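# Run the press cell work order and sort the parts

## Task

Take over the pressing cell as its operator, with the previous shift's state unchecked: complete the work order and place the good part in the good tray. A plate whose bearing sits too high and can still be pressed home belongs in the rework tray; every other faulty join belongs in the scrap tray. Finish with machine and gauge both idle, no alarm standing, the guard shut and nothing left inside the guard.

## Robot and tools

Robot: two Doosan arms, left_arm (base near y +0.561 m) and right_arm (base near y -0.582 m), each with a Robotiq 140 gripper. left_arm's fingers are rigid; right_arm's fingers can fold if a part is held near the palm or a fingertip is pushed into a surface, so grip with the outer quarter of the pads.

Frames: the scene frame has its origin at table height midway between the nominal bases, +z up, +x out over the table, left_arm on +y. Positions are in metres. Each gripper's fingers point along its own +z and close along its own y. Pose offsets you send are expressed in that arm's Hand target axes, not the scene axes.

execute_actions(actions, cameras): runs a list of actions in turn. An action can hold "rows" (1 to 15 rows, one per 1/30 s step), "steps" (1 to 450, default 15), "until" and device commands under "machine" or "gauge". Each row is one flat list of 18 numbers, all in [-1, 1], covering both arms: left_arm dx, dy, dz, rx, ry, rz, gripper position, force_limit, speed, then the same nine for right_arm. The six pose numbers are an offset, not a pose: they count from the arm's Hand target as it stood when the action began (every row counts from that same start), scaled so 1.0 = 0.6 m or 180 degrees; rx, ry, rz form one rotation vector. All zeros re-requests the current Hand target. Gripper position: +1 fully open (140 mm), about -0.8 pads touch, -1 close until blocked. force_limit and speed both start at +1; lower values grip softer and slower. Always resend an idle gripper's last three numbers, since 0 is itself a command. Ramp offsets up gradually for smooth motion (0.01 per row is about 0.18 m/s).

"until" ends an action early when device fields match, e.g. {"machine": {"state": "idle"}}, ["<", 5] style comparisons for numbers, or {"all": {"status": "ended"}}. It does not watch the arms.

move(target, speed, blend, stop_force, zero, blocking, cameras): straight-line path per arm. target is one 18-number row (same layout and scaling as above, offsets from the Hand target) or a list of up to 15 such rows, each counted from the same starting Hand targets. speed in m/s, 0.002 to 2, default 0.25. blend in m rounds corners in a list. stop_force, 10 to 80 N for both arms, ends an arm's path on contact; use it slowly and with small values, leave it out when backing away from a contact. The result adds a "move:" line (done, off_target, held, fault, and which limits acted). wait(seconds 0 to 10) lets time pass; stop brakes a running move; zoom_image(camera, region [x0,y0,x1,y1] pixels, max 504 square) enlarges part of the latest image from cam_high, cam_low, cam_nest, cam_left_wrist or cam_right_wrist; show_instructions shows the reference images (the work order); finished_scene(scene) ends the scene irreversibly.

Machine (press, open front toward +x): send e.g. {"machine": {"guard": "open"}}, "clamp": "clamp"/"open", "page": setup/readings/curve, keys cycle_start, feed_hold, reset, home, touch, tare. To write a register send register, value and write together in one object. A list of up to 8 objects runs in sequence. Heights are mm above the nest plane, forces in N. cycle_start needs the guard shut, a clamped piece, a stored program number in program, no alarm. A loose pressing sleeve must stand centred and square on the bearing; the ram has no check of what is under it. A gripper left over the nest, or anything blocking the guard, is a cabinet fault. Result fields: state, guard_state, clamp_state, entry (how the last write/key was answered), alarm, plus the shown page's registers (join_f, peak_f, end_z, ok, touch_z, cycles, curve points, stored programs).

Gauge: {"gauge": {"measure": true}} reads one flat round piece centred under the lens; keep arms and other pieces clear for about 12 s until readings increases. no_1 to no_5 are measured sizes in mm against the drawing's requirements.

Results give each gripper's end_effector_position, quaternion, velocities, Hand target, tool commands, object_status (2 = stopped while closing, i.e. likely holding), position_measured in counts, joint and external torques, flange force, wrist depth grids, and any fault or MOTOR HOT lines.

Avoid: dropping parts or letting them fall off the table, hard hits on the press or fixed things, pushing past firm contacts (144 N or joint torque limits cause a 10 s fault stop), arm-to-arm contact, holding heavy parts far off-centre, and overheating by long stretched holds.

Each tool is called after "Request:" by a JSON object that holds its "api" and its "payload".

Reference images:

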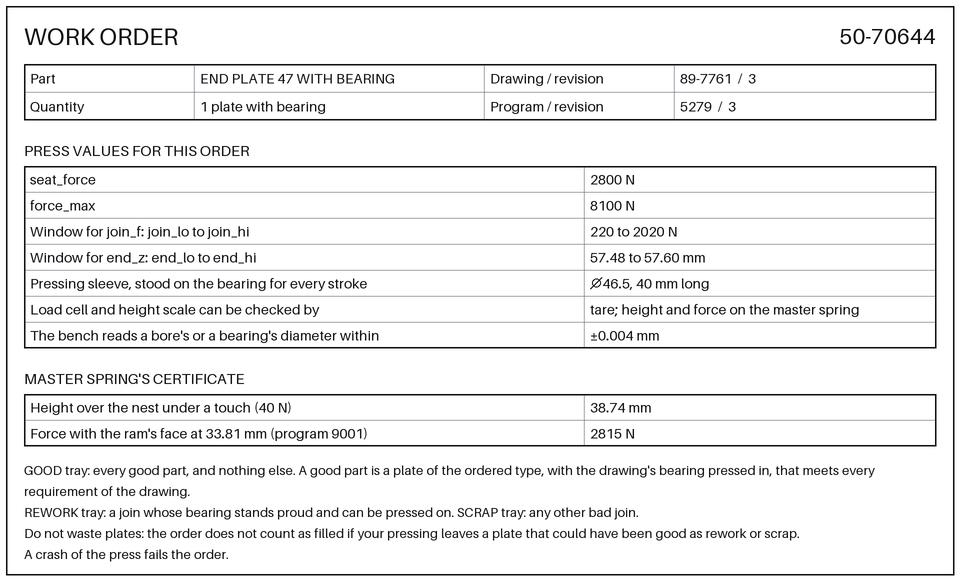

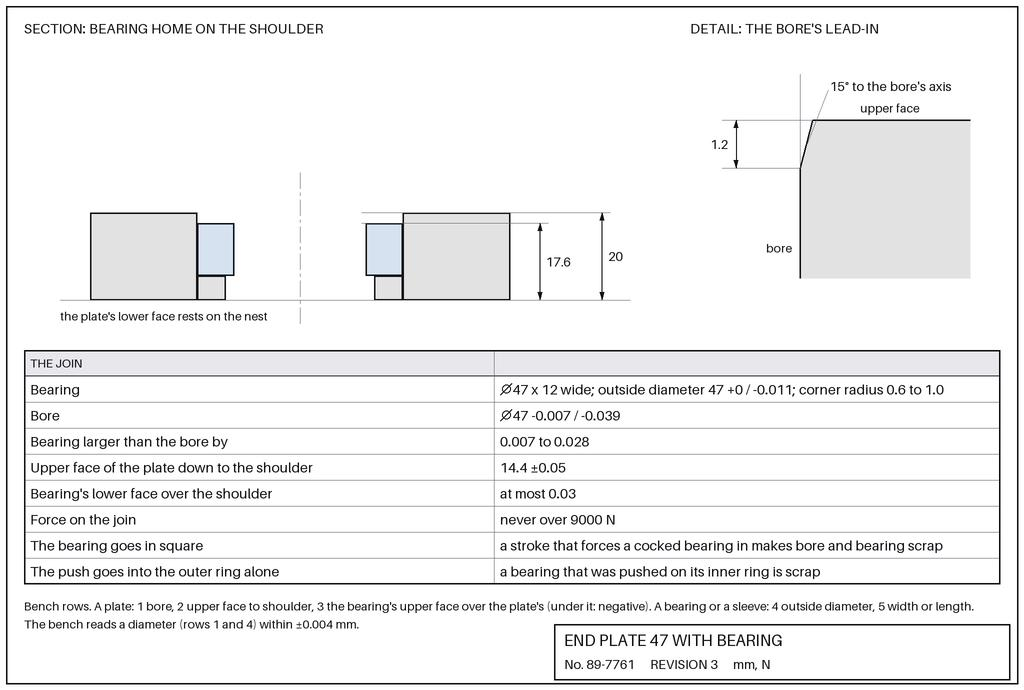

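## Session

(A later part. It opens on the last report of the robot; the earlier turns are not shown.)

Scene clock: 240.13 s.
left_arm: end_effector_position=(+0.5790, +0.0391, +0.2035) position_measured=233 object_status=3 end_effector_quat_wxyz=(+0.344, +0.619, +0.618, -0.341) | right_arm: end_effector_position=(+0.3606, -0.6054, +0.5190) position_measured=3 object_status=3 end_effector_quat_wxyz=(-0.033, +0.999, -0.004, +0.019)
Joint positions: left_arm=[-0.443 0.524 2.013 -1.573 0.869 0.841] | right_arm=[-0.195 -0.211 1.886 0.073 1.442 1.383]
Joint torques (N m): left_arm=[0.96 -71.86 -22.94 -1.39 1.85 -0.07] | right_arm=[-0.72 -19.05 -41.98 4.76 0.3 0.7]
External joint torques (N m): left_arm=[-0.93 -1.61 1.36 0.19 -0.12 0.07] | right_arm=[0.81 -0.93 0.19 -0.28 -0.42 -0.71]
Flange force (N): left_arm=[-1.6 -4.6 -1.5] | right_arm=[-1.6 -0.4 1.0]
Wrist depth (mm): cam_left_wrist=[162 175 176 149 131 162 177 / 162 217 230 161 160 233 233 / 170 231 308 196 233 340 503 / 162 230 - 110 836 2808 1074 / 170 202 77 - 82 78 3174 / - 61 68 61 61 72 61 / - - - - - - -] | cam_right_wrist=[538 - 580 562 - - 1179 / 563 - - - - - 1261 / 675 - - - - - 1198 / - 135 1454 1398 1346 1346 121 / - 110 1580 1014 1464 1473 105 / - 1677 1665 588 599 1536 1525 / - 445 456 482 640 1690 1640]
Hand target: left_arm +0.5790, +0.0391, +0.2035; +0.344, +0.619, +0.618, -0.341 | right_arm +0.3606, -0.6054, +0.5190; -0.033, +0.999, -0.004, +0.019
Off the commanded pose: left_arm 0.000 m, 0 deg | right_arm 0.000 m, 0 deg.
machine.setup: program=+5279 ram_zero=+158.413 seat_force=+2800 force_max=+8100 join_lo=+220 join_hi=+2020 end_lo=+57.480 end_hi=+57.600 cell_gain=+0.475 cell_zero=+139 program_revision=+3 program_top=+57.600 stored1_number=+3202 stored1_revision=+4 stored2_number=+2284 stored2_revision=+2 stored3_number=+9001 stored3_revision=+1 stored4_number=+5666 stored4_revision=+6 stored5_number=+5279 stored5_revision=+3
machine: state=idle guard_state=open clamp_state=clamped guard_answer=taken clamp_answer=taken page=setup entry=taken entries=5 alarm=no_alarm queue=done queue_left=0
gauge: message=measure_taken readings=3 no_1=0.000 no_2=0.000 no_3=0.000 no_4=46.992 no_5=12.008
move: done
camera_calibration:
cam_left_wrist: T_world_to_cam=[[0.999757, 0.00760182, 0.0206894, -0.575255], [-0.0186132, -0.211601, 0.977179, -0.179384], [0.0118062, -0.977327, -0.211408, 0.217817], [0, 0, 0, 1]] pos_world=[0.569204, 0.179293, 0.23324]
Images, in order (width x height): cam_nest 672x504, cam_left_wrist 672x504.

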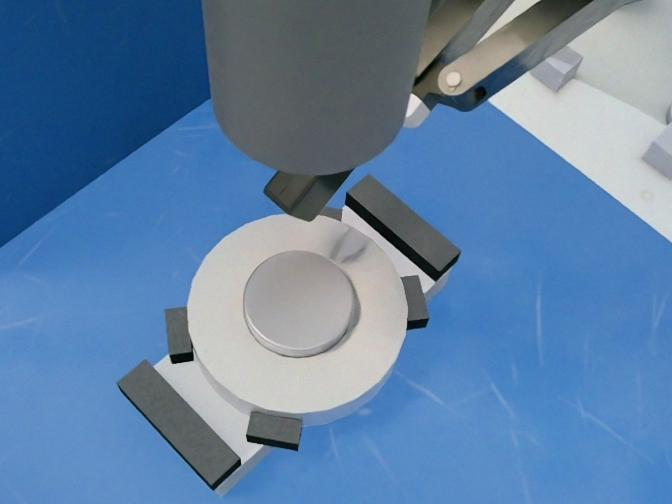

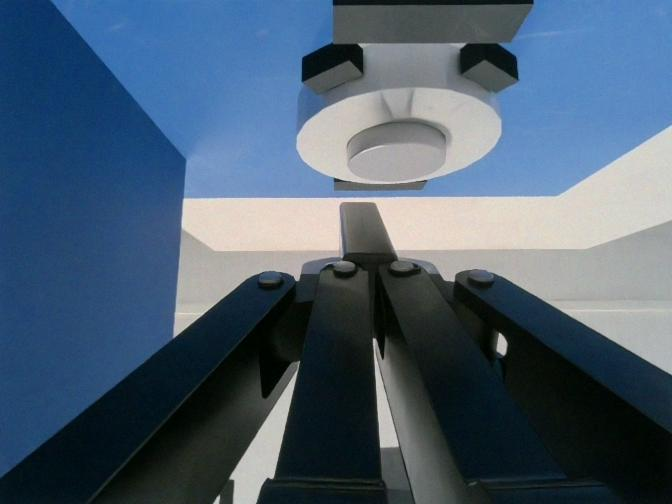

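Request:
{"api": "move", "payload": {"target": [0.008,0.032,-0.01,0,0,0,-0.15,0,-1,0,0,0,0,0,0,1,1,1], "speed": 0.1, "cameras": ["cam_left_wrist"]}}

Request:
{"api": "zoom_image", "payload": {"camera": "cam_left_wrist", "region": [260, 90, 460, 210]}}

Scene clock: 242.67 s.
left_arm: end_effector_position=(+0.5982, +0.0468, +0.2027) position_measured=148 object_status=0 end_effector_quat_wxyz=(+0.344, +0.619, +0.618, -0.341) | right_arm: end_effector_position=(+0.3606, -0.6054, +0.5190) position_measured=3 object_status=3 end_effector_quat_wxyz=(-0.033, +0.999, -0.004, +0.019)
Joint positions: left_arm=[-0.419 0.54 1.982 -1.542 0.883 0.823] | right_arm=[-0.195 -0.211 1.886 0.073 1.442 1.383]
Joint torques (N m): left_arm=[0.86 -73.49 -23.45 -1.22 1.77 -0.12] | right_arm=[-0.76 -19.07 -41.9 4.77 0.31 0.69]
External joint torques (N m): left_arm=[-0.7 -2.08 1.46 0.06 -0.07 0.12] | right_arm=[0.77 -0.75 0.17 -0.3 -0.43 -0.69]
Flange force (N): left_arm=[-1.6 -5.3 -2.1] | right_arm=[-1.3 -0.3 1.0]
Wrist depth (mm): cam_left_wrist=[174 174 167 130 137 176 176 / 201 224 216 160 169 231 232 / 199 271 307 208 231 309 567 / 199 253 121 - 132 114 2808 / - 77 88 - - 77 78 / - 72 61 2607 - - 72 / - - - 164 153 - -] | cam_right_wrist=[532 - - - - - 1160 / - 632 - - - - 1253 / 673 - - - - - 1290 / - 135 1330 - 1473 1398 122 / - 118 1483 - 1965 1536 105 / - 1704 1759 586 1525 1569 1569 / - 444 458 479 593 1745 1627]
Hand target: left_arm +0.5982, +0.0468, +0.2027; +0.344, +0.619, +0.618, -0.341 | right_arm +0.3606, -0.6054, +0.5190; -0.033, +0.999, -0.004, +0.019
Off the commanded pose: left_arm 0.000 m, 0 deg | right_arm 0.000 m, 0 deg.
machine.setup: program=+5279 ram_zero=+158.413 seat_force=+2800 force_max=+8100 join_lo=+220 join_hi=+2020 end_lo=+57.480 end_hi=+57.600 cell_gain=+0.475 cell_zero=+139 program_revision=+3 program_top=+57.600 stored1_number=+3202 stored1_revision=+4 stored2_number=+2284 stored2_revision=+2 stored3_number=+9001 stored3_revision=+1 stored4_number=+5666 stored4_revision=+6 stored5_number=+5279 stored5_revision=+3
machine: state=idle guard_state=open clamp_state=clamped guard_answer=taken clamp_answer=taken page=setup entry=taken entries=5 alarm=no_alarm queue=done queue_left=0
gauge: message=measure_taken readings=3 no_1=0.000 no_2=0.000 no_3=0.000 no_4=46.992 no_5=12.008
move: done
camera_calibration:
cam_left_wrist: T_world_to_cam=[[0.999755, 0.00758155, 0.0207873, -0.594512], [-0.0187132, -0.211601, 0.977177, -0.176654], [0.0118071, -0.977327, -0.211407, 0.224967], [0, 0, 0, 1]] pos_world=[0.588404, 0.186993, 0.23254]
Images, in order (width x height): cam_left_wrist 672x504.

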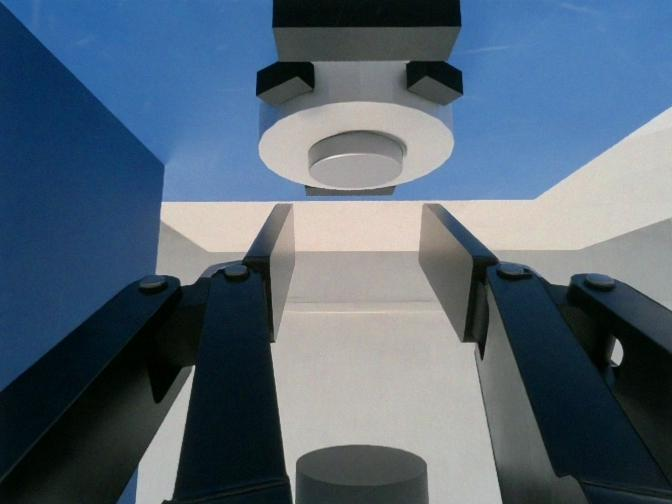

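Scaled by 2.520 from the camera's 672x504 image, which has a finer 960x720 frame.

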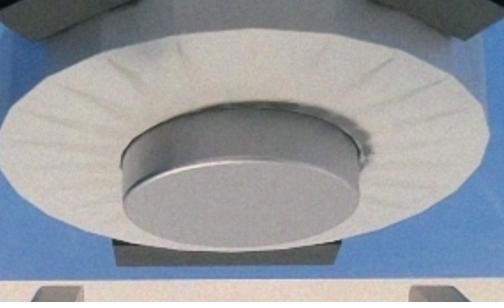

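Request:
{"api": "move", "payload": {"target": [[-0.0052,-0.0007,0.0543,0,0,0,-0.15,0,-1,0,0,0,0,0,0,1,1,1],[0.0182,-0.0007,0.069,0,0,0,-0.15,0,-1,0,0,0,0,0,0,1,1,1]], "speed": [0.06,0.02], "blend": [0.002,0], "cameras": ["cam_nest","cam_left_wrist"]}}

Request:
{"api": "zoom_image", "payload": {"camera": "cam_left_wrist", "region": [260, 90, 460, 260]}}

Request:
{"api": "zoom_image", "payload": {"camera": "cam_nest", "region": [215, 225, 385, 365]}}

Scene clock: 244.97 s.
left_arm: end_effector_position=(+0.5980, +0.0174, +0.1716) position_measured=148 object_status=3 end_effector_quat_wxyz=(+0.344, +0.619, +0.618, -0.341) | right_arm: end_effector_position=(+0.3606, -0.6054, +0.5190) position_measured=3 object_status=3 end_effector_quat_wxyz=(-0.033, +0.999, -0.004, +0.019)
Joint positions: left_arm=[-0.46 0.596 1.966 -1.61 0.86 0.875] | right_arm=[-0.195 -0.211 1.886 0.073 1.442 1.383]
Joint torques (N m): left_arm=[1.47 -77.87 -21.97 -1.27 1.81 -0.15] | right_arm=[-0.6 -18.7 -41.86 4.76 0.31 0.65]
External joint torques (N m): left_arm=[-1.57 -0.75 1.38 0.04 -0.04 0.15] | right_arm=[0.52 -1.14 0.14 -0.3 -0.43 -0.66]
Flange force (N): left_arm=[-0.9 -4.5 0.2] | right_arm=[-2.0 0.1 0.8]
Wrist depth (mm): cam_left_wrist=[132 132 121 93 93 133 134 / 173 173 131 122 122 175 176 / 199 237 214 143 148 256 257 / 199 237 110 175 132 706 3269 / - 77 88 - - 77 78 / - 72 61 2808 - - 72 / - - - 2489 - - -] | cam_right_wrist=[575 - - - - - 1198 / - - - - - - 1232 / - - - 636 - - 1314 / - 136 1473 1483 - - 121 / - 135 1569 - 1494 1494 105 / - 1731 1652 586 602 1592 1580 / - 443 457 484 657 1704 1665]
Hand target: left_arm +0.5980, +0.0174, +0.1715; +0.344, +0.619, +0.618, -0.341 | right_arm +0.3606, -0.6054, +0.5190; -0.033, +0.999, -0.004, +0.019
Off the commanded pose: left_arm 0.000 m, 0 deg | right_arm 0.000 m, 0 deg.
machine.setup: program=+5279 ram_zero=+158.413 seat_force=+2800 force_max=+8100 join_lo=+220 join_hi=+2020 end_lo=+57.480 end_hi=+57.600 cell_gain=+0.475 cell_zero=+139 program_revision=+3 program_top=+57.600 stored1_number=+3202 stored1_revision=+4 stored2_number=+2284 stored2_revision=+2 stored3_number=+9001 stored3_revision=+1 stored4_number=+5666 stored4_revision=+6 stored5_number=+5279 stored5_revision=+3
machine: state=idle guard_state=open clamp_state=clamped guard_answer=taken clamp_answer=taken page=setup entry=taken entries=5 alarm=no_alarm queue=done queue_left=0
gauge: message=measure_taken readings=3 no_1=0.000 no_2=0.000 no_3=0.000 no_4=46.992 no_5=12.008
move: done
camera_calibration:
cam_left_wrist: T_world_to_cam=[[0.999755, 0.00758155, 0.0207873, -0.59334], [-0.0187132, -0.211601, 0.977177, -0.152393], [0.0118071, -0.977327, -0.211407, 0.189641], [0, 0, 0, 1]] pos_world=[0.588104, 0.157593, 0.20134]
Images, in order (width x height): cam_nest 672x504, cam_left_wrist 672x504.

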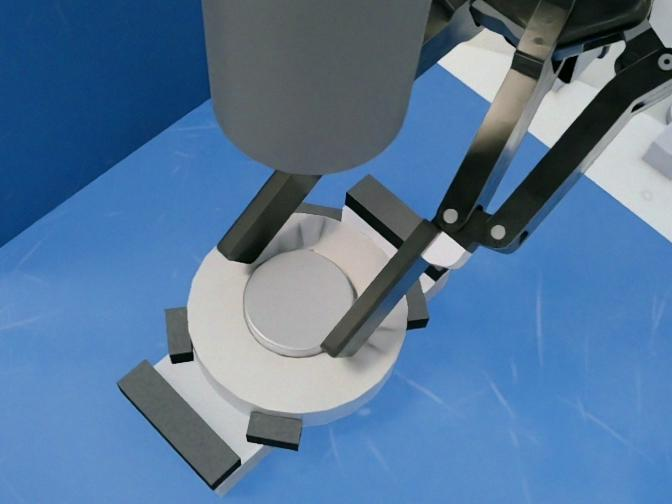

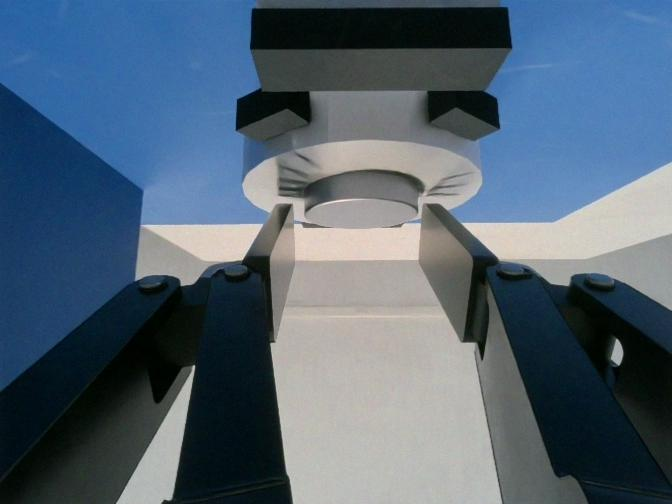

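Scaled by 2.520 from the camera's 672x504 image, which has a finer 960x720 frame.

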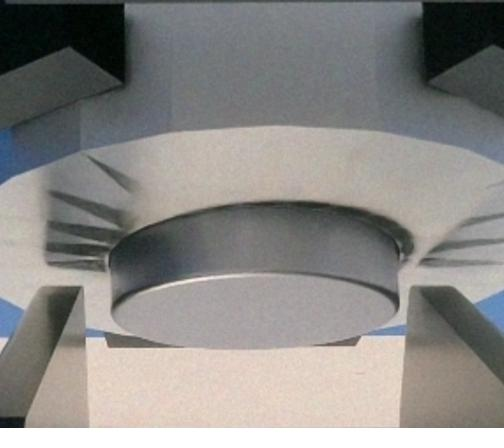

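Scaled by 2.965 from the camera's 672x504 image, which has a finer 960x720 frame.

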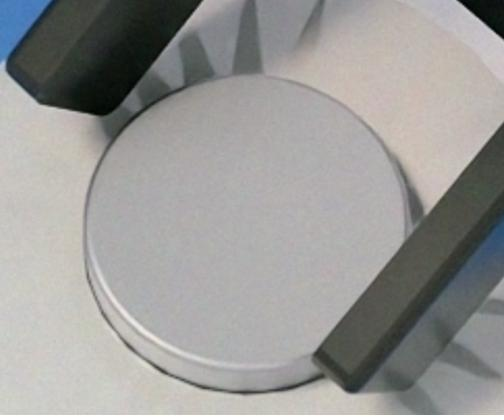

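Request:
{"api": "execute_actions", "payload": {"actions": [{"rows":[[0,0,0,0,0,0,-1,-1,-1,0,0,0,0,0,0,1,1,1]],"steps":35}], "cameras": ["cam_nest","cam_left_wrist"]}}

Request:
{"api": "zoom_image", "payload": {"camera": "cam_left_wrist", "region": [260, 90, 460, 260]}}

Request:
{"api": "zoom_image", "payload": {"camera": "cam_nest", "region": [215, 225, 385, 365]}}

Scene clock: 246.60 s.
left_arm: end_effector_position=(+0.5980, +0.0174, +0.1715) position_measured=160 object_status=2 end_effector_quat_wxyz=(+0.344, +0.619, +0.618, -0.341) | right_arm: end_effector_position=(+0.3606, -0.6054, +0.5190) position_measured=3 object_status=3 end_effector_quat_wxyz=(-0.033, +0.999, -0.004, +0.019)
Joint positions: left_arm=[-0.46 0.596 1.966 -1.61 0.86 0.875] | right_arm=[-0.195 -0.211 1.886 0.073 1.442 1.383]
Joint torques (N m): left_arm=[-18.58 -70.81 -6.33 4.13 8.95 -0.28] | right_arm=[-0.52 -19.1 -41.83 4.76 0.31 0.68]
External joint torques (N m): left_arm=[18.49 -8.53 -14.37 -5.38 -7.15 0.28] | right_arm=[0.46 -0.74 0.01 -0.29 -0.44 -0.68]
Flange force (N): left_arm=[-2.0 21.6 -9.7] | right_arm=[-1.2 0.4 0.7]
Wrist depth (mm): cam_left_wrist=[132 132 121 93 93 133 134 / 173 173 131 122 122 175 176 / 201 239 213 142 149 257 259 / 200 239 110 817 136 826 750 / - 77 88 2772 - 77 78 / - 72 61 - - - 74 / - - - - - - -] | cam_right_wrist=[- - 551 - - - 1172 / - - - - - - 1239 / - - - - - - 1354 / - 135 1444 1380 1407 1380 116 / - 1525 1525 - 1473 1473 105 / - 1665 1389 596 1483 1802 1547 / - 440 459 482 1603 1652 -]
Hand target: left_arm +0.5980, +0.0174, +0.1715; +0.344, +0.619, +0.618, -0.341 | right_arm +0.3606, -0.6054, +0.5190; -0.033, +0.999, -0.004, +0.019
Off the commanded pose: left_arm 0.000 m, 0 deg | right_arm 0.000 m, 0 deg.
machine.setup: program=+5279 ram_zero=+158.413 seat_force=+2800 force_max=+8100 join_lo=+220 join_hi=+2020 end_lo=+57.480 end_hi=+57.600 cell_gain=+0.475 cell_zero=+139 program_revision=+3 program_top=+57.600 stored1_number=+3202 stored1_revision=+4 stored2_number=+2284 stored2_revision=+2 stored3_number=+9001 stored3_revision=+1 stored4_number=+5666 stored4_revision=+6 stored5_number=+5279 stored5_revision=+3
machine: state=idle guard_state=open clamp_state=clamped guard_answer=taken clamp_answer=taken page=setup entry=taken entries=5 alarm=no_alarm queue=done queue_left=0
gauge: message=measure_taken readings=3 no_1=0.000 no_2=0.000 no_3=0.000 no_4=46.992 no_5=12.008
camera_calibration:
cam_left_wrist: T_world_to_cam=[[0.999755, 0.00758155, 0.0207873, -0.59344], [-0.0187132, -0.211601, 0.977177, -0.152391], [0.0118071, -0.977327, -0.211407, 0.18964], [0, 0, 0, 1]] pos_world=[0.588204, 0.157593, 0.20134]
Images, in order (width x height): cam_nest 672x504, cam_left_wrist 672x504.

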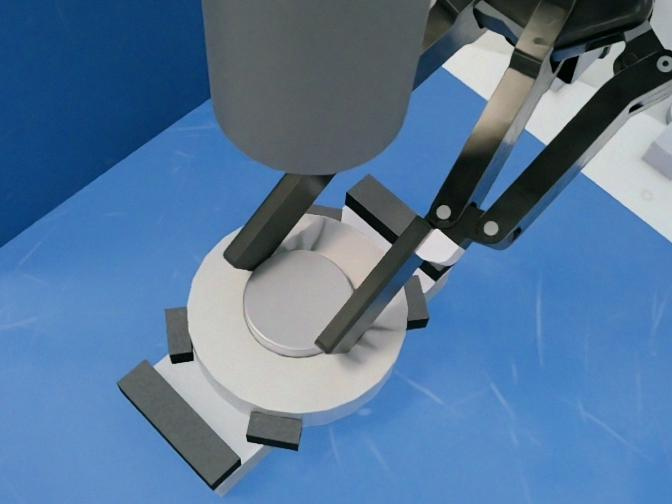

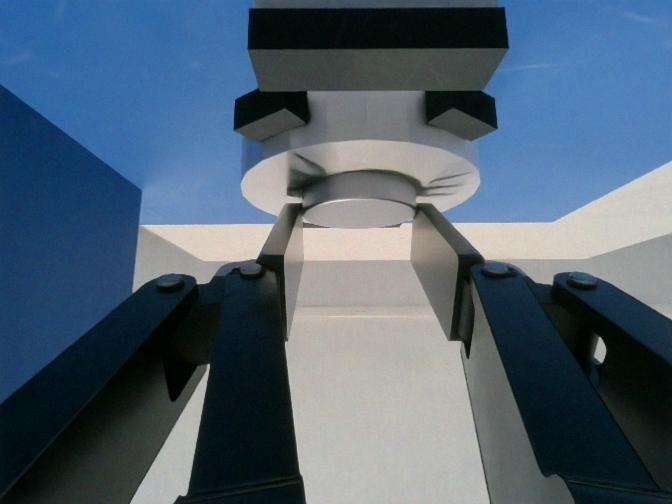

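Scaled by 2.520 from the camera's 672x504 image, which has a finer 960x720 frame.

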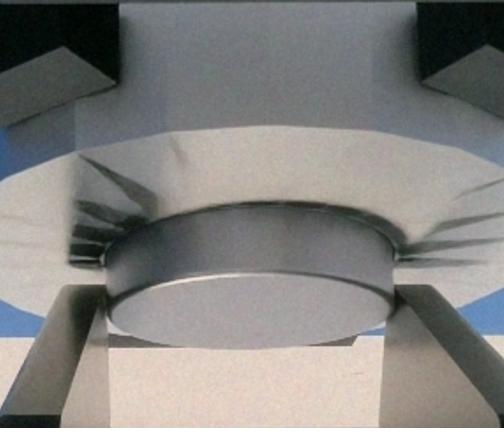

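Scaled by 2.965 from the camera's 672x504 image, which has a finer 960x720 frame.

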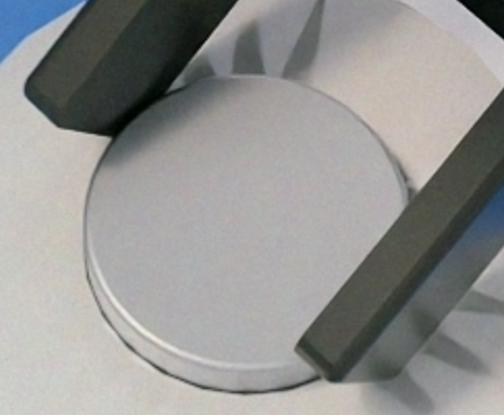

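Request:
{"api": "move", "payload": {"target": [0,0.0013,0,0,0,0,-1,-1,-1,0,0,0,0,0,0,1,1,1], "speed": 0.005}}

Request:
{"api": "execute_actions", "payload": {"actions": [{"rows":[[0,0,0,0,0,0,-0.98,-0.5,-1,0,0,0,0,0,0,1,1,1]],"steps":20}], "cameras": ["cam_left_wrist"]}}

Request:
{"api": "zoom_image", "payload": {"camera": "cam_left_wrist", "region": [260, 90, 460, 260]}}

Scene clock: 247.63 s.
left_arm: end_effector_position=(+0.5987, +0.0174, +0.1715) position_measured=160 object_status=2 end_effector_quat_wxyz=(+0.344, +0.619, +0.618, -0.342) | right_arm: end_effector_position=(+0.3606, -0.6054, +0.5190) position_measured=3 object_status=3 end_effector_quat_wxyz=(-0.033, +0.999, -0.004, +0.019)
Joint positions: left_arm=[-0.46 0.597 1.965 -1.609 0.861 0.874] | right_arm=[-0.195 -0.211 1.886 0.073 1.442 1.383]
Joint torques (N m): left_arm=[-11.37 -70.12 -18.12 0.2 3.99 -0.14] | right_arm=[-0.92 -18.91 -42 4.77 0.28 0.62]
External joint torques (N m): left_arm=[11.36 -9.03 -2.56 -1.44 -2.21 0.14] | right_arm=[0.8 -1.22 0.01 -0.3 -0.41 -0.63]
Flange force (N): left_arm=[-2.2 1.7 -18.0] | right_arm=[-1.8 -0.6 0.6]
Wrist depth (mm): cam_left_wrist=[132 132 120 93 93 133 134 / 173 173 131 122 122 175 176 / 201 231 165 143 150 256 284 / 201 254 121 176 136 700 716 / - 77 88 3174 - 77 78 / - 72 61 2882 - - 74 / - - - - - - -] | cam_right_wrist=[520 - 599 - - - 1185 / 559 - - - - 614 1246 / - - - - - - 1322 / 1322 135 1536 1314 1398 1346 122 / - 1569 1536 762 1592 1514 105 / - 1690 1717 580 1514 1569 1580 / - 484 461 481 1677 1677 1717]
Hand target: left_arm +0.5987, +0.0174, +0.1715; +0.344, +0.619, +0.618, -0.341 | right_arm +0.3606, -0.6054, +0.5190; -0.033, +0.999, -0.004, +0.019
Off the commanded pose: left_arm 0.000 m, 0 deg | right_arm 0.000 m, 0 deg.
machine.setup: program=+5279 ram_zero=+158.413 seat_force=+2800 force_max=+8100 join_lo=+220 join_hi=+2020 end_lo=+57.480 end_hi=+57.600 cell_gain=+0.475 cell_zero=+139 program_revision=+3 program_top=+57.600 stored1_number=+3202 stored1_revision=+4 stored2_number=+2284 stored2_revision=+2 stored3_number=+9001 stored3_revision=+1 stored4_number=+5666 stored4_revision=+6 stored5_number=+5279 stored5_revision=+3
machine: state=idle guard_state=open clamp_state=clamped guard_answer=taken clamp_answer=taken page=setup entry=taken entries=5 alarm=no_alarm queue=done queue_left=0
gauge: message=measure_taken readings=3 no_1=0.000 no_2=0.000 no_3=0.000 no_4=46.992 no_5=12.008
move: done

Scene clock: 248.50 s.
left_arm: end_effector_position=(+0.5987, +0.0174, +0.1715) position_measured=161 object_status=2 end_effector_quat_wxyz=(+0.344, +0.619, +0.618, -0.341) | right_arm: end_effector_position=(+0.3606, -0.6054, +0.5190) position_measured=3 object_status=3 end_effector_quat_wxyz=(-0.033, +0.999, -0.004, +0.019)
Joint positions: left_arm=[-0.46 0.597 1.965 -1.609 0.861 0.874] | right_arm=[-0.195 -0.211 1.886 0.073 1.442 1.383]
Joint torques (N m): left_arm=[-11.14 -69.46 -19.18 -0.26 3.56 0.01] | right_arm=[-0.93 -19.24 -41.78 4.78 0.38 0.68]
External joint torques (N m): left_arm=[11.41 -10.33 -1.64 -0.98 -1.77 -0.01] | right_arm=[1.02 -0.79 0.01 -0.31 -0.51 -0.68]
Flange force (N): left_arm=[-3.5 -0.2 -21.1] | right_arm=[-1.0 -0.9 0.9]
Wrist depth (mm): cam_left_wrist=[132 132 120 93 93 133 134 / 173 173 131 122 122 175 176 / 201 252 183 143 150 258 257 / 201 238 105 183 135 740 808 / - 77 88 2844 - 77 78 / - 77 61 2639 - - 74 / - - - - - - -] | cam_right_wrist=[556 - - - - - 1172 / 561 - - - - - 1218 / - - - - - - 1314 / - 135 1483 1314 1398 1416 122 / - 1525 1504 - 1504 1473 105 / - 1690 1677 586 1483 1592 1569 / - 444 452 480 1704 1704 1677]
Hand target: left_arm +0.5987, +0.0174, +0.1715; +0.344, +0.619, +0.618, -0.341 | right_arm +0.3606, -0.6054, +0.5190; -0.033, +0.999, -0.004, +0.019
Off the commanded pose: left_arm 0.000 m, 0 deg | right_arm 0.000 m, 0 deg.
machine.setup: program=+5279 ram_zero=+158.413 seat_force=+2800 force_max=+8100 join_lo=+220 join_hi=+2020 end_lo=+57.480 end_hi=+57.600 cell_gain=+0.475 cell_zero=+139 program_revision=+3 program_top=+57.600 stored1_number=+3202 stored1_revision=+4 stored2_number=+2284 stored2_revision=+2 stored3_number=+9001 stored3_revision=+1 stored4_number=+5666 stored4_revision=+6 stored5_number=+5279 stored5_revision=+3
machine: state=idle guard_state=open clamp_state=clamped guard_answer=taken clamp_answer=taken page=setup entry=taken entries=5 alarm=no_alarm queue=done queue_left=0
gauge: message=measure_taken readings=3 no_1=0.000 no_2=0.000 no_3=0.000 no_4=46.992 no_5=12.008
camera_calibration:
cam_left_wrist: T_world_to_cam=[[0.999755, 0.00758155, 0.0207873, -0.59414], [-0.0187132, -0.211601, 0.977177, -0.152378], [0.0118071, -0.977327, -0.211407, 0.189631], [0, 0, 0, 1]] pos_world=[0.588904, 0.157593, 0.20134]
Images, in order (width x height): cam_left_wrist 672x504.

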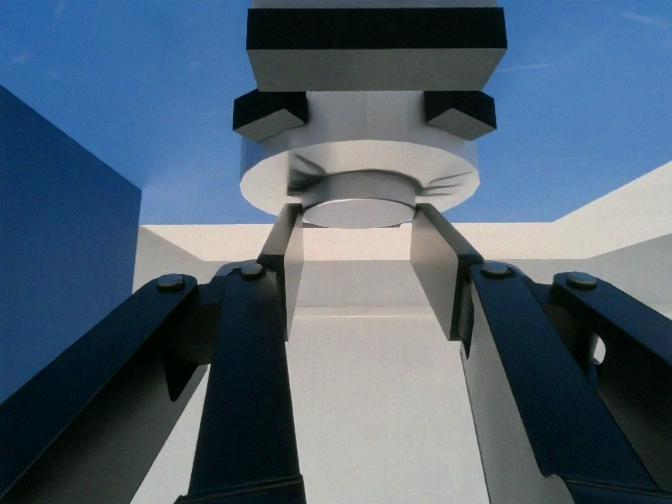

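Scaled by 2.520 from the camera's 672x504 image, which has a finer 960x720 frame.

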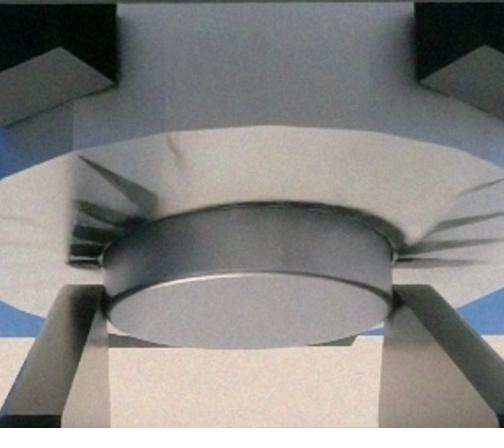

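Request:
{"api": "move", "payload": {"target": [-0.0057,0,-0.0035,0,0,0,-0.98,-0.5,-1,0,0,0,0,0,0,1,1,1], "speed": 0.01, "cameras": ["cam_nest","cam_left_wrist"]}}

Request:
{"api": "zoom_image", "payload": {"camera": "cam_left_wrist", "region": [260, 90, 460, 260]}}

Request:
{"api": "zoom_image", "payload": {"camera": "cam_nest", "region": [215, 225, 385, 365]}}

Scene clock: 249.43 s.
left_arm: end_effector_position=(+0.5987, +0.0174, +0.1755) position_measured=161 object_status=2 end_effector_quat_wxyz=(+0.344, +0.619, +0.618, -0.342) | right_arm: end_effector_position=(+0.3606, -0.6054, +0.5190) position_measured=3 object_status=3 end_effector_quat_wxyz=(-0.033, +0.999, -0.004, +0.019)
Joint positions: left_arm=[-0.46 0.591 1.964 -1.603 0.86 0.866] | right_arm=[-0.195 -0.211 1.886 0.073 1.442 1.383]
Joint torques (N m): left_arm=[1.81 -77.01 -22.6 -1.32 2.07 0.39] | right_arm=[-0.4 -18.86 -42.04 4.75 0.33 0.65]
External joint torques (N m): left_arm=[-1.82 -1.47 1.74 0.09 -0.31 -0.39] | right_arm=[0.32 -0.97 0.27 -0.29 -0.45 -0.65]
Flange force (N): left_arm=[-2.9 -5.3 -0.8] | right_arm=[-2.0 0.6 1.1]
Wrist depth (mm): cam_left_wrist=[137 137 102 94 94 138 139 / 179 180 130 124 124 182 183 / 201 241 222 153 154 267 295 / 200 241 105 973 135 114 1023 / - 77 88 2639 - 77 78 / - 77 61 2959 - - 74 / - - - - - - -] | cam_right_wrist=[- - - - 571 - 1192 / 553 - 643 - - 616 1225 / - - - - - - 1330 / - 136 1407 - 1275 1398 122 / - 1514 1547 - 1536 1473 106 / - 1731 630 593 609 1536 1536 / - 441 457 482 1615 1592 -]
Hand target: left_arm +0.5987, +0.0174, +0.1755; +0.344, +0.619, +0.618, -0.341 | right_arm +0.3606, -0.6054, +0.5190; -0.033, +0.999, -0.004, +0.019
Off the commanded pose: left_arm 0.000 m, 0 deg | right_arm 0.000 m, 0 deg.
machine.setup: program=+5279 ram_zero=+158.413 seat_force=+2800 force_max=+8100 join_lo=+220 join_hi=+2020 end_lo=+57.480 end_hi=+57.600 cell_gain=+0.475 cell_zero=+139 program_revision=+3 program_top=+57.600 stored1_number=+3202 stored1_revision=+4 stored2_number=+2284 stored2_revision=+2 stored3_number=+9001 stored3_revision=+1 stored4_number=+5666 stored4_revision=+6 stored5_number=+5279 stored5_revision=+3
machine: state=idle guard_state=open clamp_state=clamped guard_answer=taken clamp_answer=taken page=setup entry=taken entries=5 alarm=no_alarm queue=done queue_left=0
gauge: message=measure_taken readings=3 no_1=0.000 no_2=0.000 no_3=0.000 no_4=46.992 no_5=12.008
move: done
camera_calibration:
cam_left_wrist: T_world_to_cam=[[0.999757, 0.00760392, 0.0206888, -0.594208], [-0.0186133, -0.211505, 0.9772, -0.156365], [0.0118063, -0.977347, -0.211312, 0.190462], [0, 0, 0, 1]] pos_world=[0.588904, 0.157593, 0.20534]
Images, in order (width x height): cam_nest 672x504, cam_left_wrist 672x504.

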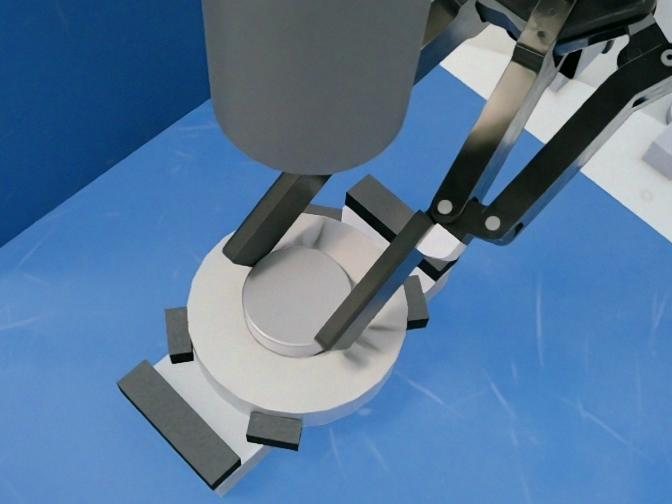

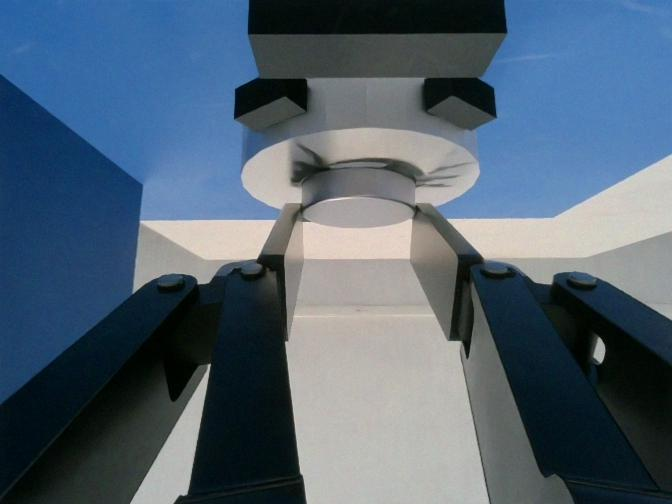

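Scaled by 2.520 from the camera's 672x504 image, which has a finer 960x720 frame.

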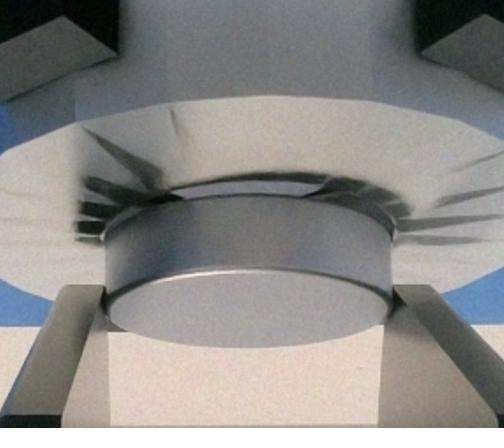

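Scaled by 2.965 from the camera's 672x504 image, which has a finer 960x720 frame.

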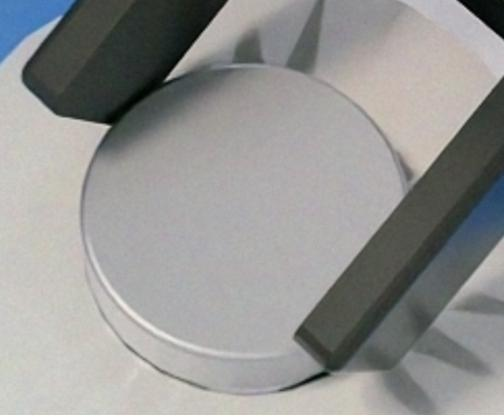

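Request:
{"api": "move", "payload": {"target": [[-0.0085,0,-0.0053,0,0,0,-0.98,-0.5,-1,0,0,0,0,0,0,1,1,1],[0.0118,0.0022,-0.096,0,0,0,-0.98,-0.5,-1,0,0,0,0,0,0,1,1,1],[0.0948,0.1772,-0.103,0,0,0,-0.98,-0.5,-1,0,0,0,0,0,0,1,1,1],[0.126,0.1772,-0.0835,0,0,0,-0.98,-0.5,-1,0,0,0,0,0,0,1,1,1]], "speed": [0.03,0.1,0.15,0.05], "blend": [0.003,0.01,0.01,0], "cameras": ["cam_nest","cam_left_wrist"]}}

Request:
{"api": "move", "payload": {"target": [0.0212,0,0.0133,0,0,0,-0.98,-0.5,-1,0,0,0,0,0,0,1,1,1], "speed": 0.005, "stop_force": 15, "cameras": ["cam_nest","cam_left_wrist"]}}

Scene clock: 252.77 s.
left_arm: end_effector_position=(+0.7052, +0.0999, +0.1385) position_measured=161 object_status=2 end_effector_quat_wxyz=(+0.344, +0.619, +0.618, -0.341) | right_arm: end_effector_position=(+0.3606, -0.6054, +0.5190) position_measured=3 object_status=3 end_effector_quat_wxyz=(-0.033, +0.999, -0.004, +0.019)
Joint positions: left_arm=[-0.292 0.714 1.811 -1.445 0.957 0.834] | right_arm=[-0.195 -0.211 1.886 0.073 1.442 1.383]
Joint torques (N m): left_arm=[1.57 -89.39 -23.21 -1.26 1.97 0.11] | right_arm=[-0.69 -19.34 -41.85 4.78 0.37 0.63]
External joint torques (N m): left_arm=[-1.53 -0.42 1.52 0.29 -0.25 -0.11] | right_arm=[0.63 -0.74 -0.13 -0.29 -0.5 -0.63]
Flange force (N): left_arm=[-1.4 -3.8 0.4] | right_arm=[-0.9 -0.1 0.6]
Wrist depth (mm): cam_left_wrist=[- 91 91 96 87 83 88 / - 114 114 108 122 115 116 / 172 166 167 153 154 169 394 / 171 171 196 312 135 592 - / - 77 88 2920 - 77 78 / - 77 61 2546 - - 74 / - - - - - - -] | cam_right_wrist=[561 588 - - - - 1166 / 545 661 593 593 - - 1246 / - - 655 - - - 1261 / 1290 136 1380 - 1592 - 122 / - 1569 1547 - 1483 1558 105 / - 1773 1536 591 1514 1547 1547 / - 441 459 481 1665 1665 -]
Hand target: left_arm +0.7052, +0.1000, +0.1384; +0.344, +0.619, +0.618, -0.341 | right_arm +0.3606, -0.6054, +0.5190; -0.033, +0.999, -0.004, +0.019
Off the commanded pose: left_arm 0.000 m, 0 deg | right_arm 0.000 m, 0 deg.
machine.setup: program=+5279 ram_zero=+158.413 seat_force=+2800 force_max=+8100 join_lo=+220 join_hi=+2020 end_lo=+57.480 end_hi=+57.600 cell_gain=+0.475 cell_zero=+139 program_revision=+3 program_top=+57.600 stored1_number=+3202 stored1_revision=+4 stored2_number=+2284 stored2_revision=+2 stored3_number=+9001 stored3_revision=+1 stored4_number=+5666 stored4_revision=+6 stored5_number=+5279 stored5_revision=+3
machine: state=idle guard_state=open clamp_state=clamped guard_answer=taken clamp_answer=taken page=setup entry=taken entries=5 alarm=no_alarm queue=done queue_left=0
gauge: message=measure_taken readings=3 no_1=0.000 no_2=0.000 no_3=0.000 no_4=46.992 no_5=12.008
move: done
camera_calibration:
cam_left_wrist: T_world_to_cam=[[0.999754, 0.00767952, 0.0208072, -0.700579], [-0.0187119, -0.211603, 0.977177, -0.100682], [0.0119071, -0.977326, -0.211407, 0.261957], [0, 0, 0, 1]] pos_world=[0.695404, 0.240093, 0.16834]
Images, in order (width x height): cam_nest 672x504, cam_left_wrist 672x504.

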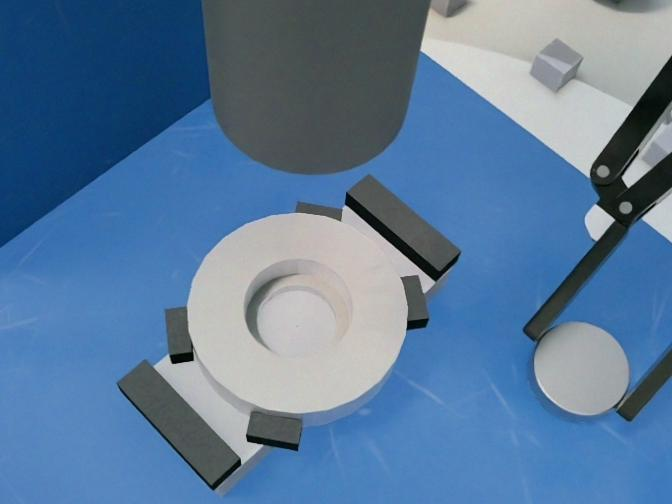

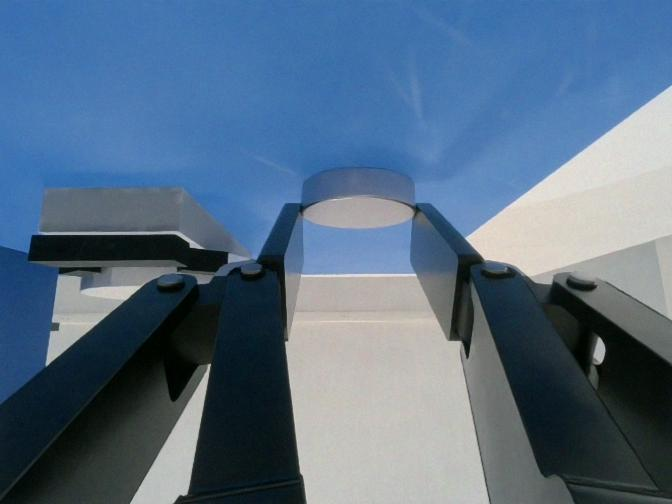

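Scene clock: 254.23 s.
left_arm: end_effector_position=(+0.7053, +0.0999, +0.1342) position_measured=161 object_status=2 end_effector_quat_wxyz=(+0.344, +0.619, +0.618, -0.341) | right_arm: end_effector_position=(+0.3606, -0.6054, +0.5190) position_measured=3 object_status=3 end_effector_quat_wxyz=(-0.033, +0.999, -0.004, +0.019)
Joint positions: left_arm=[-0.292 0.72 1.811 -1.449 0.956 0.841] | right_arm=[-0.195 -0.211 1.886 0.073 1.442 1.383]
Joint torques (N m): left_arm=[-0.26 -72.74 -17.32 1.27 -2.85 0.02] | right_arm=[-0.69 -18.79 -41.77 4.78 0.37 0.64]
External joint torques (N m): left_arm=[0.19 -17.67 -4.24 -2.26 4.58 -0.02] | right_arm=[0.66 -1.19 -0.12 -0.3 -0.5 -0.65]
Flange force (N): left_arm=[-17.5 -8.1 -15.1] | right_arm=[-1.6 -0.2 0.5]
Wrist depth (mm): cam_left_wrist=[- 77 81 78 82 82 82 / - 107 107 107 108 115 109 / 156 156 156 144 150 175 424 / 170 170 196 251 135 584 668 / - 77 88 - - 77 81 / - 77 61 - - - 74 / - - - 2772 - - -] | cam_right_wrist=[- - - - 553 572 1239 / 580 - 621 - - 565 1166 / 688 663 - - - - 1372 / 1314 136 1504 1298 1389 1407 122 / - 125 1592 832 1569 1483 105 / - 1817 1592 588 628 1627 1580 / - 443 458 481 618 1569 -]
Hand target: left_arm +0.7052, +0.0999, +0.1342; +0.344, +0.619, +0.618, -0.341 (not the last commanded pose) | right_arm +0.3606, -0.6054, +0.5190; -0.033, +0.999, -0.004, +0.019
Off the commanded pose: left_arm 0.011 m, 0 deg | right_arm 0.000 m, 0 deg.
machine.setup: program=+5279 ram_zero=+158.413 seat_force=+2800 force_max=+8100 join_lo=+220 join_hi=+2020 end_lo=+57.480 end_hi=+57.600 cell_gain=+0.475 cell_zero=+139 program_revision=+3 program_top=+57.600 stored1_number=+3202 stored1_revision=+4 stored2_number=+2284 stored2_revision=+2 stored3_number=+9001 stored3_revision=+1 stored4_number=+5666 stored4_revision=+6 stored5_number=+5279 stored5_revision=+3
machine: state=idle guard_state=open clamp_state=clamped guard_answer=taken clamp_answer=taken page=setup entry=taken entries=5 alarm=no_alarm queue=done queue_left=0
gauge: message=measure_taken readings=3 no_1=0.000 no_2=0.000 no_3=0.000 no_4=46.992 no_5=12.008
move: contact (left_arm)
camera_calibration:
cam_left_wrist: T_world_to_cam=[[0.999754, 0.00768159, 0.0208065, -0.70049], [-0.0187121, -0.211487, 0.977202, -0.0965114], [0.0119068, -0.977351, -0.211291, 0.261036], [0, 0, 0, 1]] pos_world=[0.695404, 0.240093, 0.16404]
Images, in order (width x height): cam_nest 672x504, cam_left_wrist 672x504.

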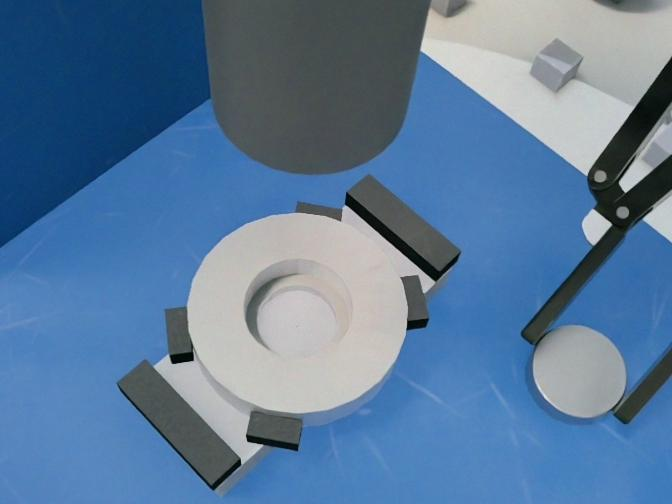

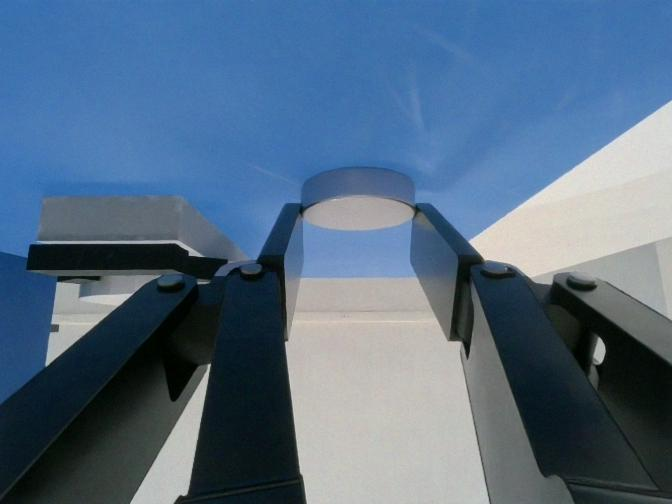

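Request:
{"api": "execute_actions", "payload": {"actions": [{"rows":[[0,0,0,0,0,0,-0.15,-1,-1,0,0,0,0,0,0,1,1,1]],"steps":20},{"rows":[[0,0,0,0,0,0,-1,-0.5,-1,0,0,0,0,0,0,1,1,1]],"steps":35}], "cameras": ["cam_left_wrist"]}}

Request:
{"api": "zoom_image", "payload": {"camera": "cam_left_wrist", "region": [260, 90, 460, 260]}}

Request:
{"api": "move", "payload": {"target": [-0.0283,0,-0.0177,0,0,0,-1,-0.5,-1,0,0,0,0,0,0,1,1,1], "speed": 0.04, "cameras": ["cam_left_wrist"]}}

Request:
{"api": "zoom_image", "payload": {"camera": "cam_left_wrist", "region": [260, 90, 460, 260]}}

Scene clock: 256.57 s.
left_arm: end_effector_position=(+0.7052, +0.0999, +0.1342) position_measured=161 object_status=2 end_effector_quat_wxyz=(+0.344, +0.619, +0.618, -0.341) | right_arm: end_effector_position=(+0.3606, -0.6054, +0.5190) position_measured=3 object_status=3 end_effector_quat_wxyz=(-0.033, +0.999, -0.004, +0.019)
Joint positions: left_arm=[-0.292 0.72 1.811 -1.449 0.956 0.841] | right_arm=[-0.195 -0.211 1.886 0.073 1.442 1.383]
Joint torques (N m): left_arm=[0.5 -87.01 -22.38 -0.81 1.57 -0.02] | right_arm=[-0.65 -19.08 -41.92 4.76 0.31 0.67]
External joint torques (N m): left_arm=[-0.3 -3.31 0.85 -0.16 0.15 0.02] | right_arm=[0.64 -0.86 0.09 -0.28 -0.43 -0.67]
External joint torques at the end of the 1st action: left_arm=[-0.35 -1.88 1.3 0.1 -0.14 0.04] | right_arm=[0.63 -0.53 0.18 -0.3 -0.43 -0.69]
Flange force (N): left_arm=[-3.2 -5.1 -3.0] | right_arm=[-1.4 -0.1 0.8]
Flange force at the end of the 1st action (N): left_arm=[-1.8 -4.6 -1.9] | right_arm=[-1.0 0.0 1.1]
Wrist depth (mm): cam_left_wrist=[- 77 81 - 81 77 82 / - 106 106 107 114 114 108 / 155 155 155 143 150 158 421 / 169 169 195 248 136 115 684 / - 77 88 2576 - 77 78 / - 77 61 - - - 74 / - - - - - - -] | cam_right_wrist=[- - - - - - 1130 / 558 - 638 - - - 1212 / - - - - - - 1298 / 1314 136 1454 1425 1407 1407 122 / - 1536 1603 771 1494 - 106 / - 2345 1665 593 1569 1558 1569 / - 441 460 482 1652 1603 1603]
Hand target: left_arm +0.7052, +0.0999, +0.1342; +0.344, +0.619, +0.618, -0.341 | right_arm +0.3606, -0.6054, +0.5190; -0.033, +0.999, -0.004, +0.019
Off the commanded pose: left_arm 0.000 m, 0 deg | right_arm 0.000 m, 0 deg.
machine.setup: program=+5279 ram_zero=+158.413 seat_force=+2800 force_max=+8100 join_lo=+220 join_hi=+2020 end_lo=+57.480 end_hi=+57.600 cell_gain=+0.475 cell_zero=+139 program_revision=+3 program_top=+57.600 stored1_number=+3202 stored1_revision=+4 stored2_number=+2284 stored2_revision=+2 stored3_number=+9001 stored3_revision=+1 stored4_number=+5666 stored4_revision=+6 stored5_number=+5279 stored5_revision=+3
machine: state=idle guard_state=open clamp_state=clamped guard_answer=taken clamp_answer=taken page=setup entry=taken entries=5 alarm=no_alarm queue=done queue_left=0
gauge: message=measure_taken readings=3 no_1=0.000 no_2=0.000 no_3=0.000 no_4=46.992 no_5=12.008
camera_calibration:
cam_left_wrist: T_world_to_cam=[[0.999752, 0.00766136, 0.0209045, -0.7005], [-0.018812, -0.211507, 0.977195, -0.0964361], [0.0119081, -0.977346, -0.211311, 0.261037], [0, 0, 0, 1]] pos_world=[0.695404, 0.240093, 0.16404]
Images, in order (width x height): cam_left_wrist 672x504.

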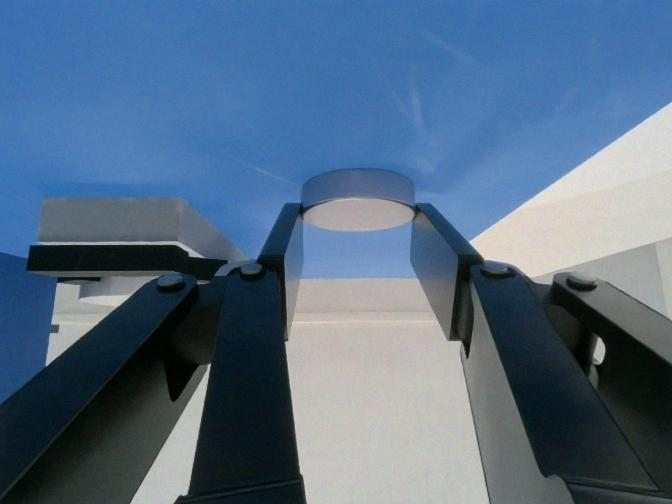

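Scaled by 2.520 from the camera's 672x504 image, which has a finer 960x720 frame.

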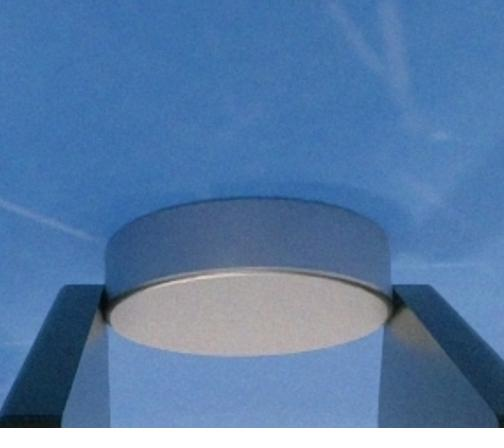

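Scene clock: 257.40 s.
left_arm: end_effector_position=(+0.7052, +0.1000, +0.1542) position_measured=161 object_status=2 end_effector_quat_wxyz=(+0.344, +0.619, +0.618, -0.341) | right_arm: end_effector_position=(+0.3606, -0.6054, +0.5190) position_measured=3 object_status=3 end_effector_quat_wxyz=(-0.033, +0.999, -0.004, +0.019)
Joint positions: left_arm=[-0.292 0.693 1.81 -1.43 0.96 0.808] | right_arm=[-0.195 -0.211 1.886 0.073 1.442 1.383]
Joint torques (N m): left_arm=[1.09 -87.6 -23.98 -1.08 1.93 0.11] | right_arm=[-0.5 -19.51 -41.99 4.78 0.35 0.59]
External joint torques (N m): left_arm=[-1.06 -1.07 1.57 0.12 -0.26 -0.11] | right_arm=[0.46 -0.38 0.23 -0.32 -0.48 -0.6]
Flange force (N): left_arm=[-1.6 -4.6 -0.5] | right_arm=[-0.8 0.2 1.2]
Wrist depth (mm): cam_left_wrist=[108 113 108 108 109 109 109 / 151 142 142 143 143 143 325 / 174 175 207 175 191 474 477 / 314 197 199 331 135 - 742 / - 77 88 3000 - 77 77 / - 77 61 3000 - - 74 / - - - 2808 - - -] | cam_right_wrist=[- 627 580 - - 537 1185 / 545 - 613 - - 609 1205 / - - - - - - 1306 / - 135 1435 - 1558 1380 122 / - 1615 1592 727 1494 1494 105 / - 1704 1652 589 1547 1547 - / - 446 459 486 613 1592 -]
Hand target: left_arm +0.7051, +0.0999, +0.1543; +0.344, +0.619, +0.618, -0.341 | right_arm +0.3606, -0.6054, +0.5190; -0.033, +0.999, -0.004, +0.019
Off the commanded pose: left_arm 0.000 m, 0 deg | right_arm 0.000 m, 0 deg.
machine.setup: program=+5279 ram_zero=+158.413 seat_force=+2800 force_max=+8100 join_lo=+220 join_hi=+2020 end_lo=+57.480 end_hi=+57.600 cell_gain=+0.475 cell_zero=+139 program_revision=+3 program_top=+57.600 stored1_number=+3202 stored1_revision=+4 stored2_number=+2284 stored2_revision=+2 stored3_number=+9001 stored3_revision=+1 stored4_number=+5666 stored4_revision=+6 stored5_number=+5279 stored5_revision=+3
machine: state=idle guard_state=open clamp_state=clamped guard_answer=taken clamp_answer=taken page=setup entry=taken entries=5 alarm=no_alarm queue=done queue_left=0
gauge: message=measure_taken readings=3 no_1=0.000 no_2=0.000 no_3=0.000 no_4=46.992 no_5=12.008
move: done
camera_calibration:
cam_left_wrist: T_world_to_cam=[[0.999754, 0.00768163, 0.0208066, -0.700805], [-0.018712, -0.211507, 0.977197, -0.115933], [0.0119072, -0.977346, -0.211311, 0.265342], [0, 0, 0, 1]] pos_world=[0.695304, 0.240193, 0.18394]
Images, in order (width x height): cam_left_wrist 672x504.

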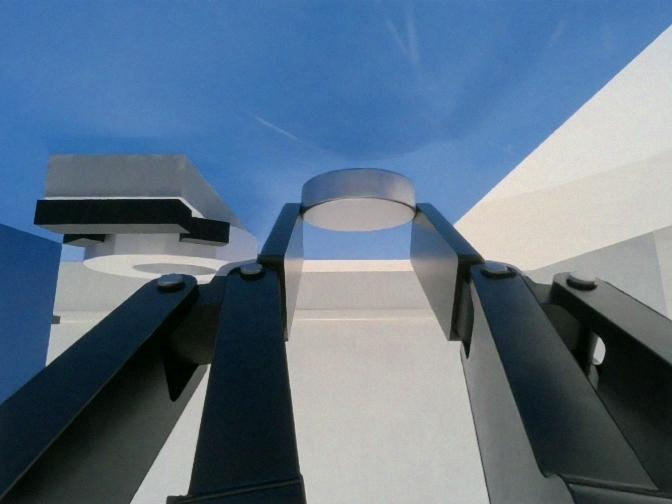

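Scaled by 2.520 from the camera's 672x504 image, which has a finer 960x720 frame.

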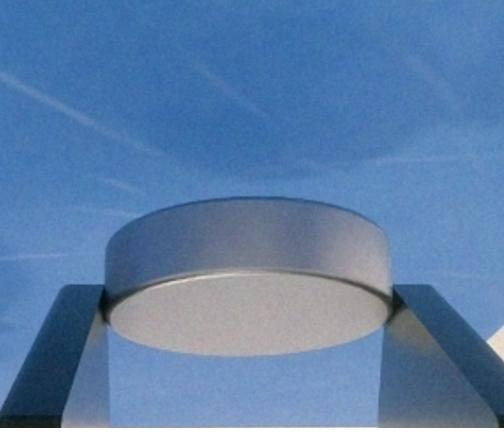

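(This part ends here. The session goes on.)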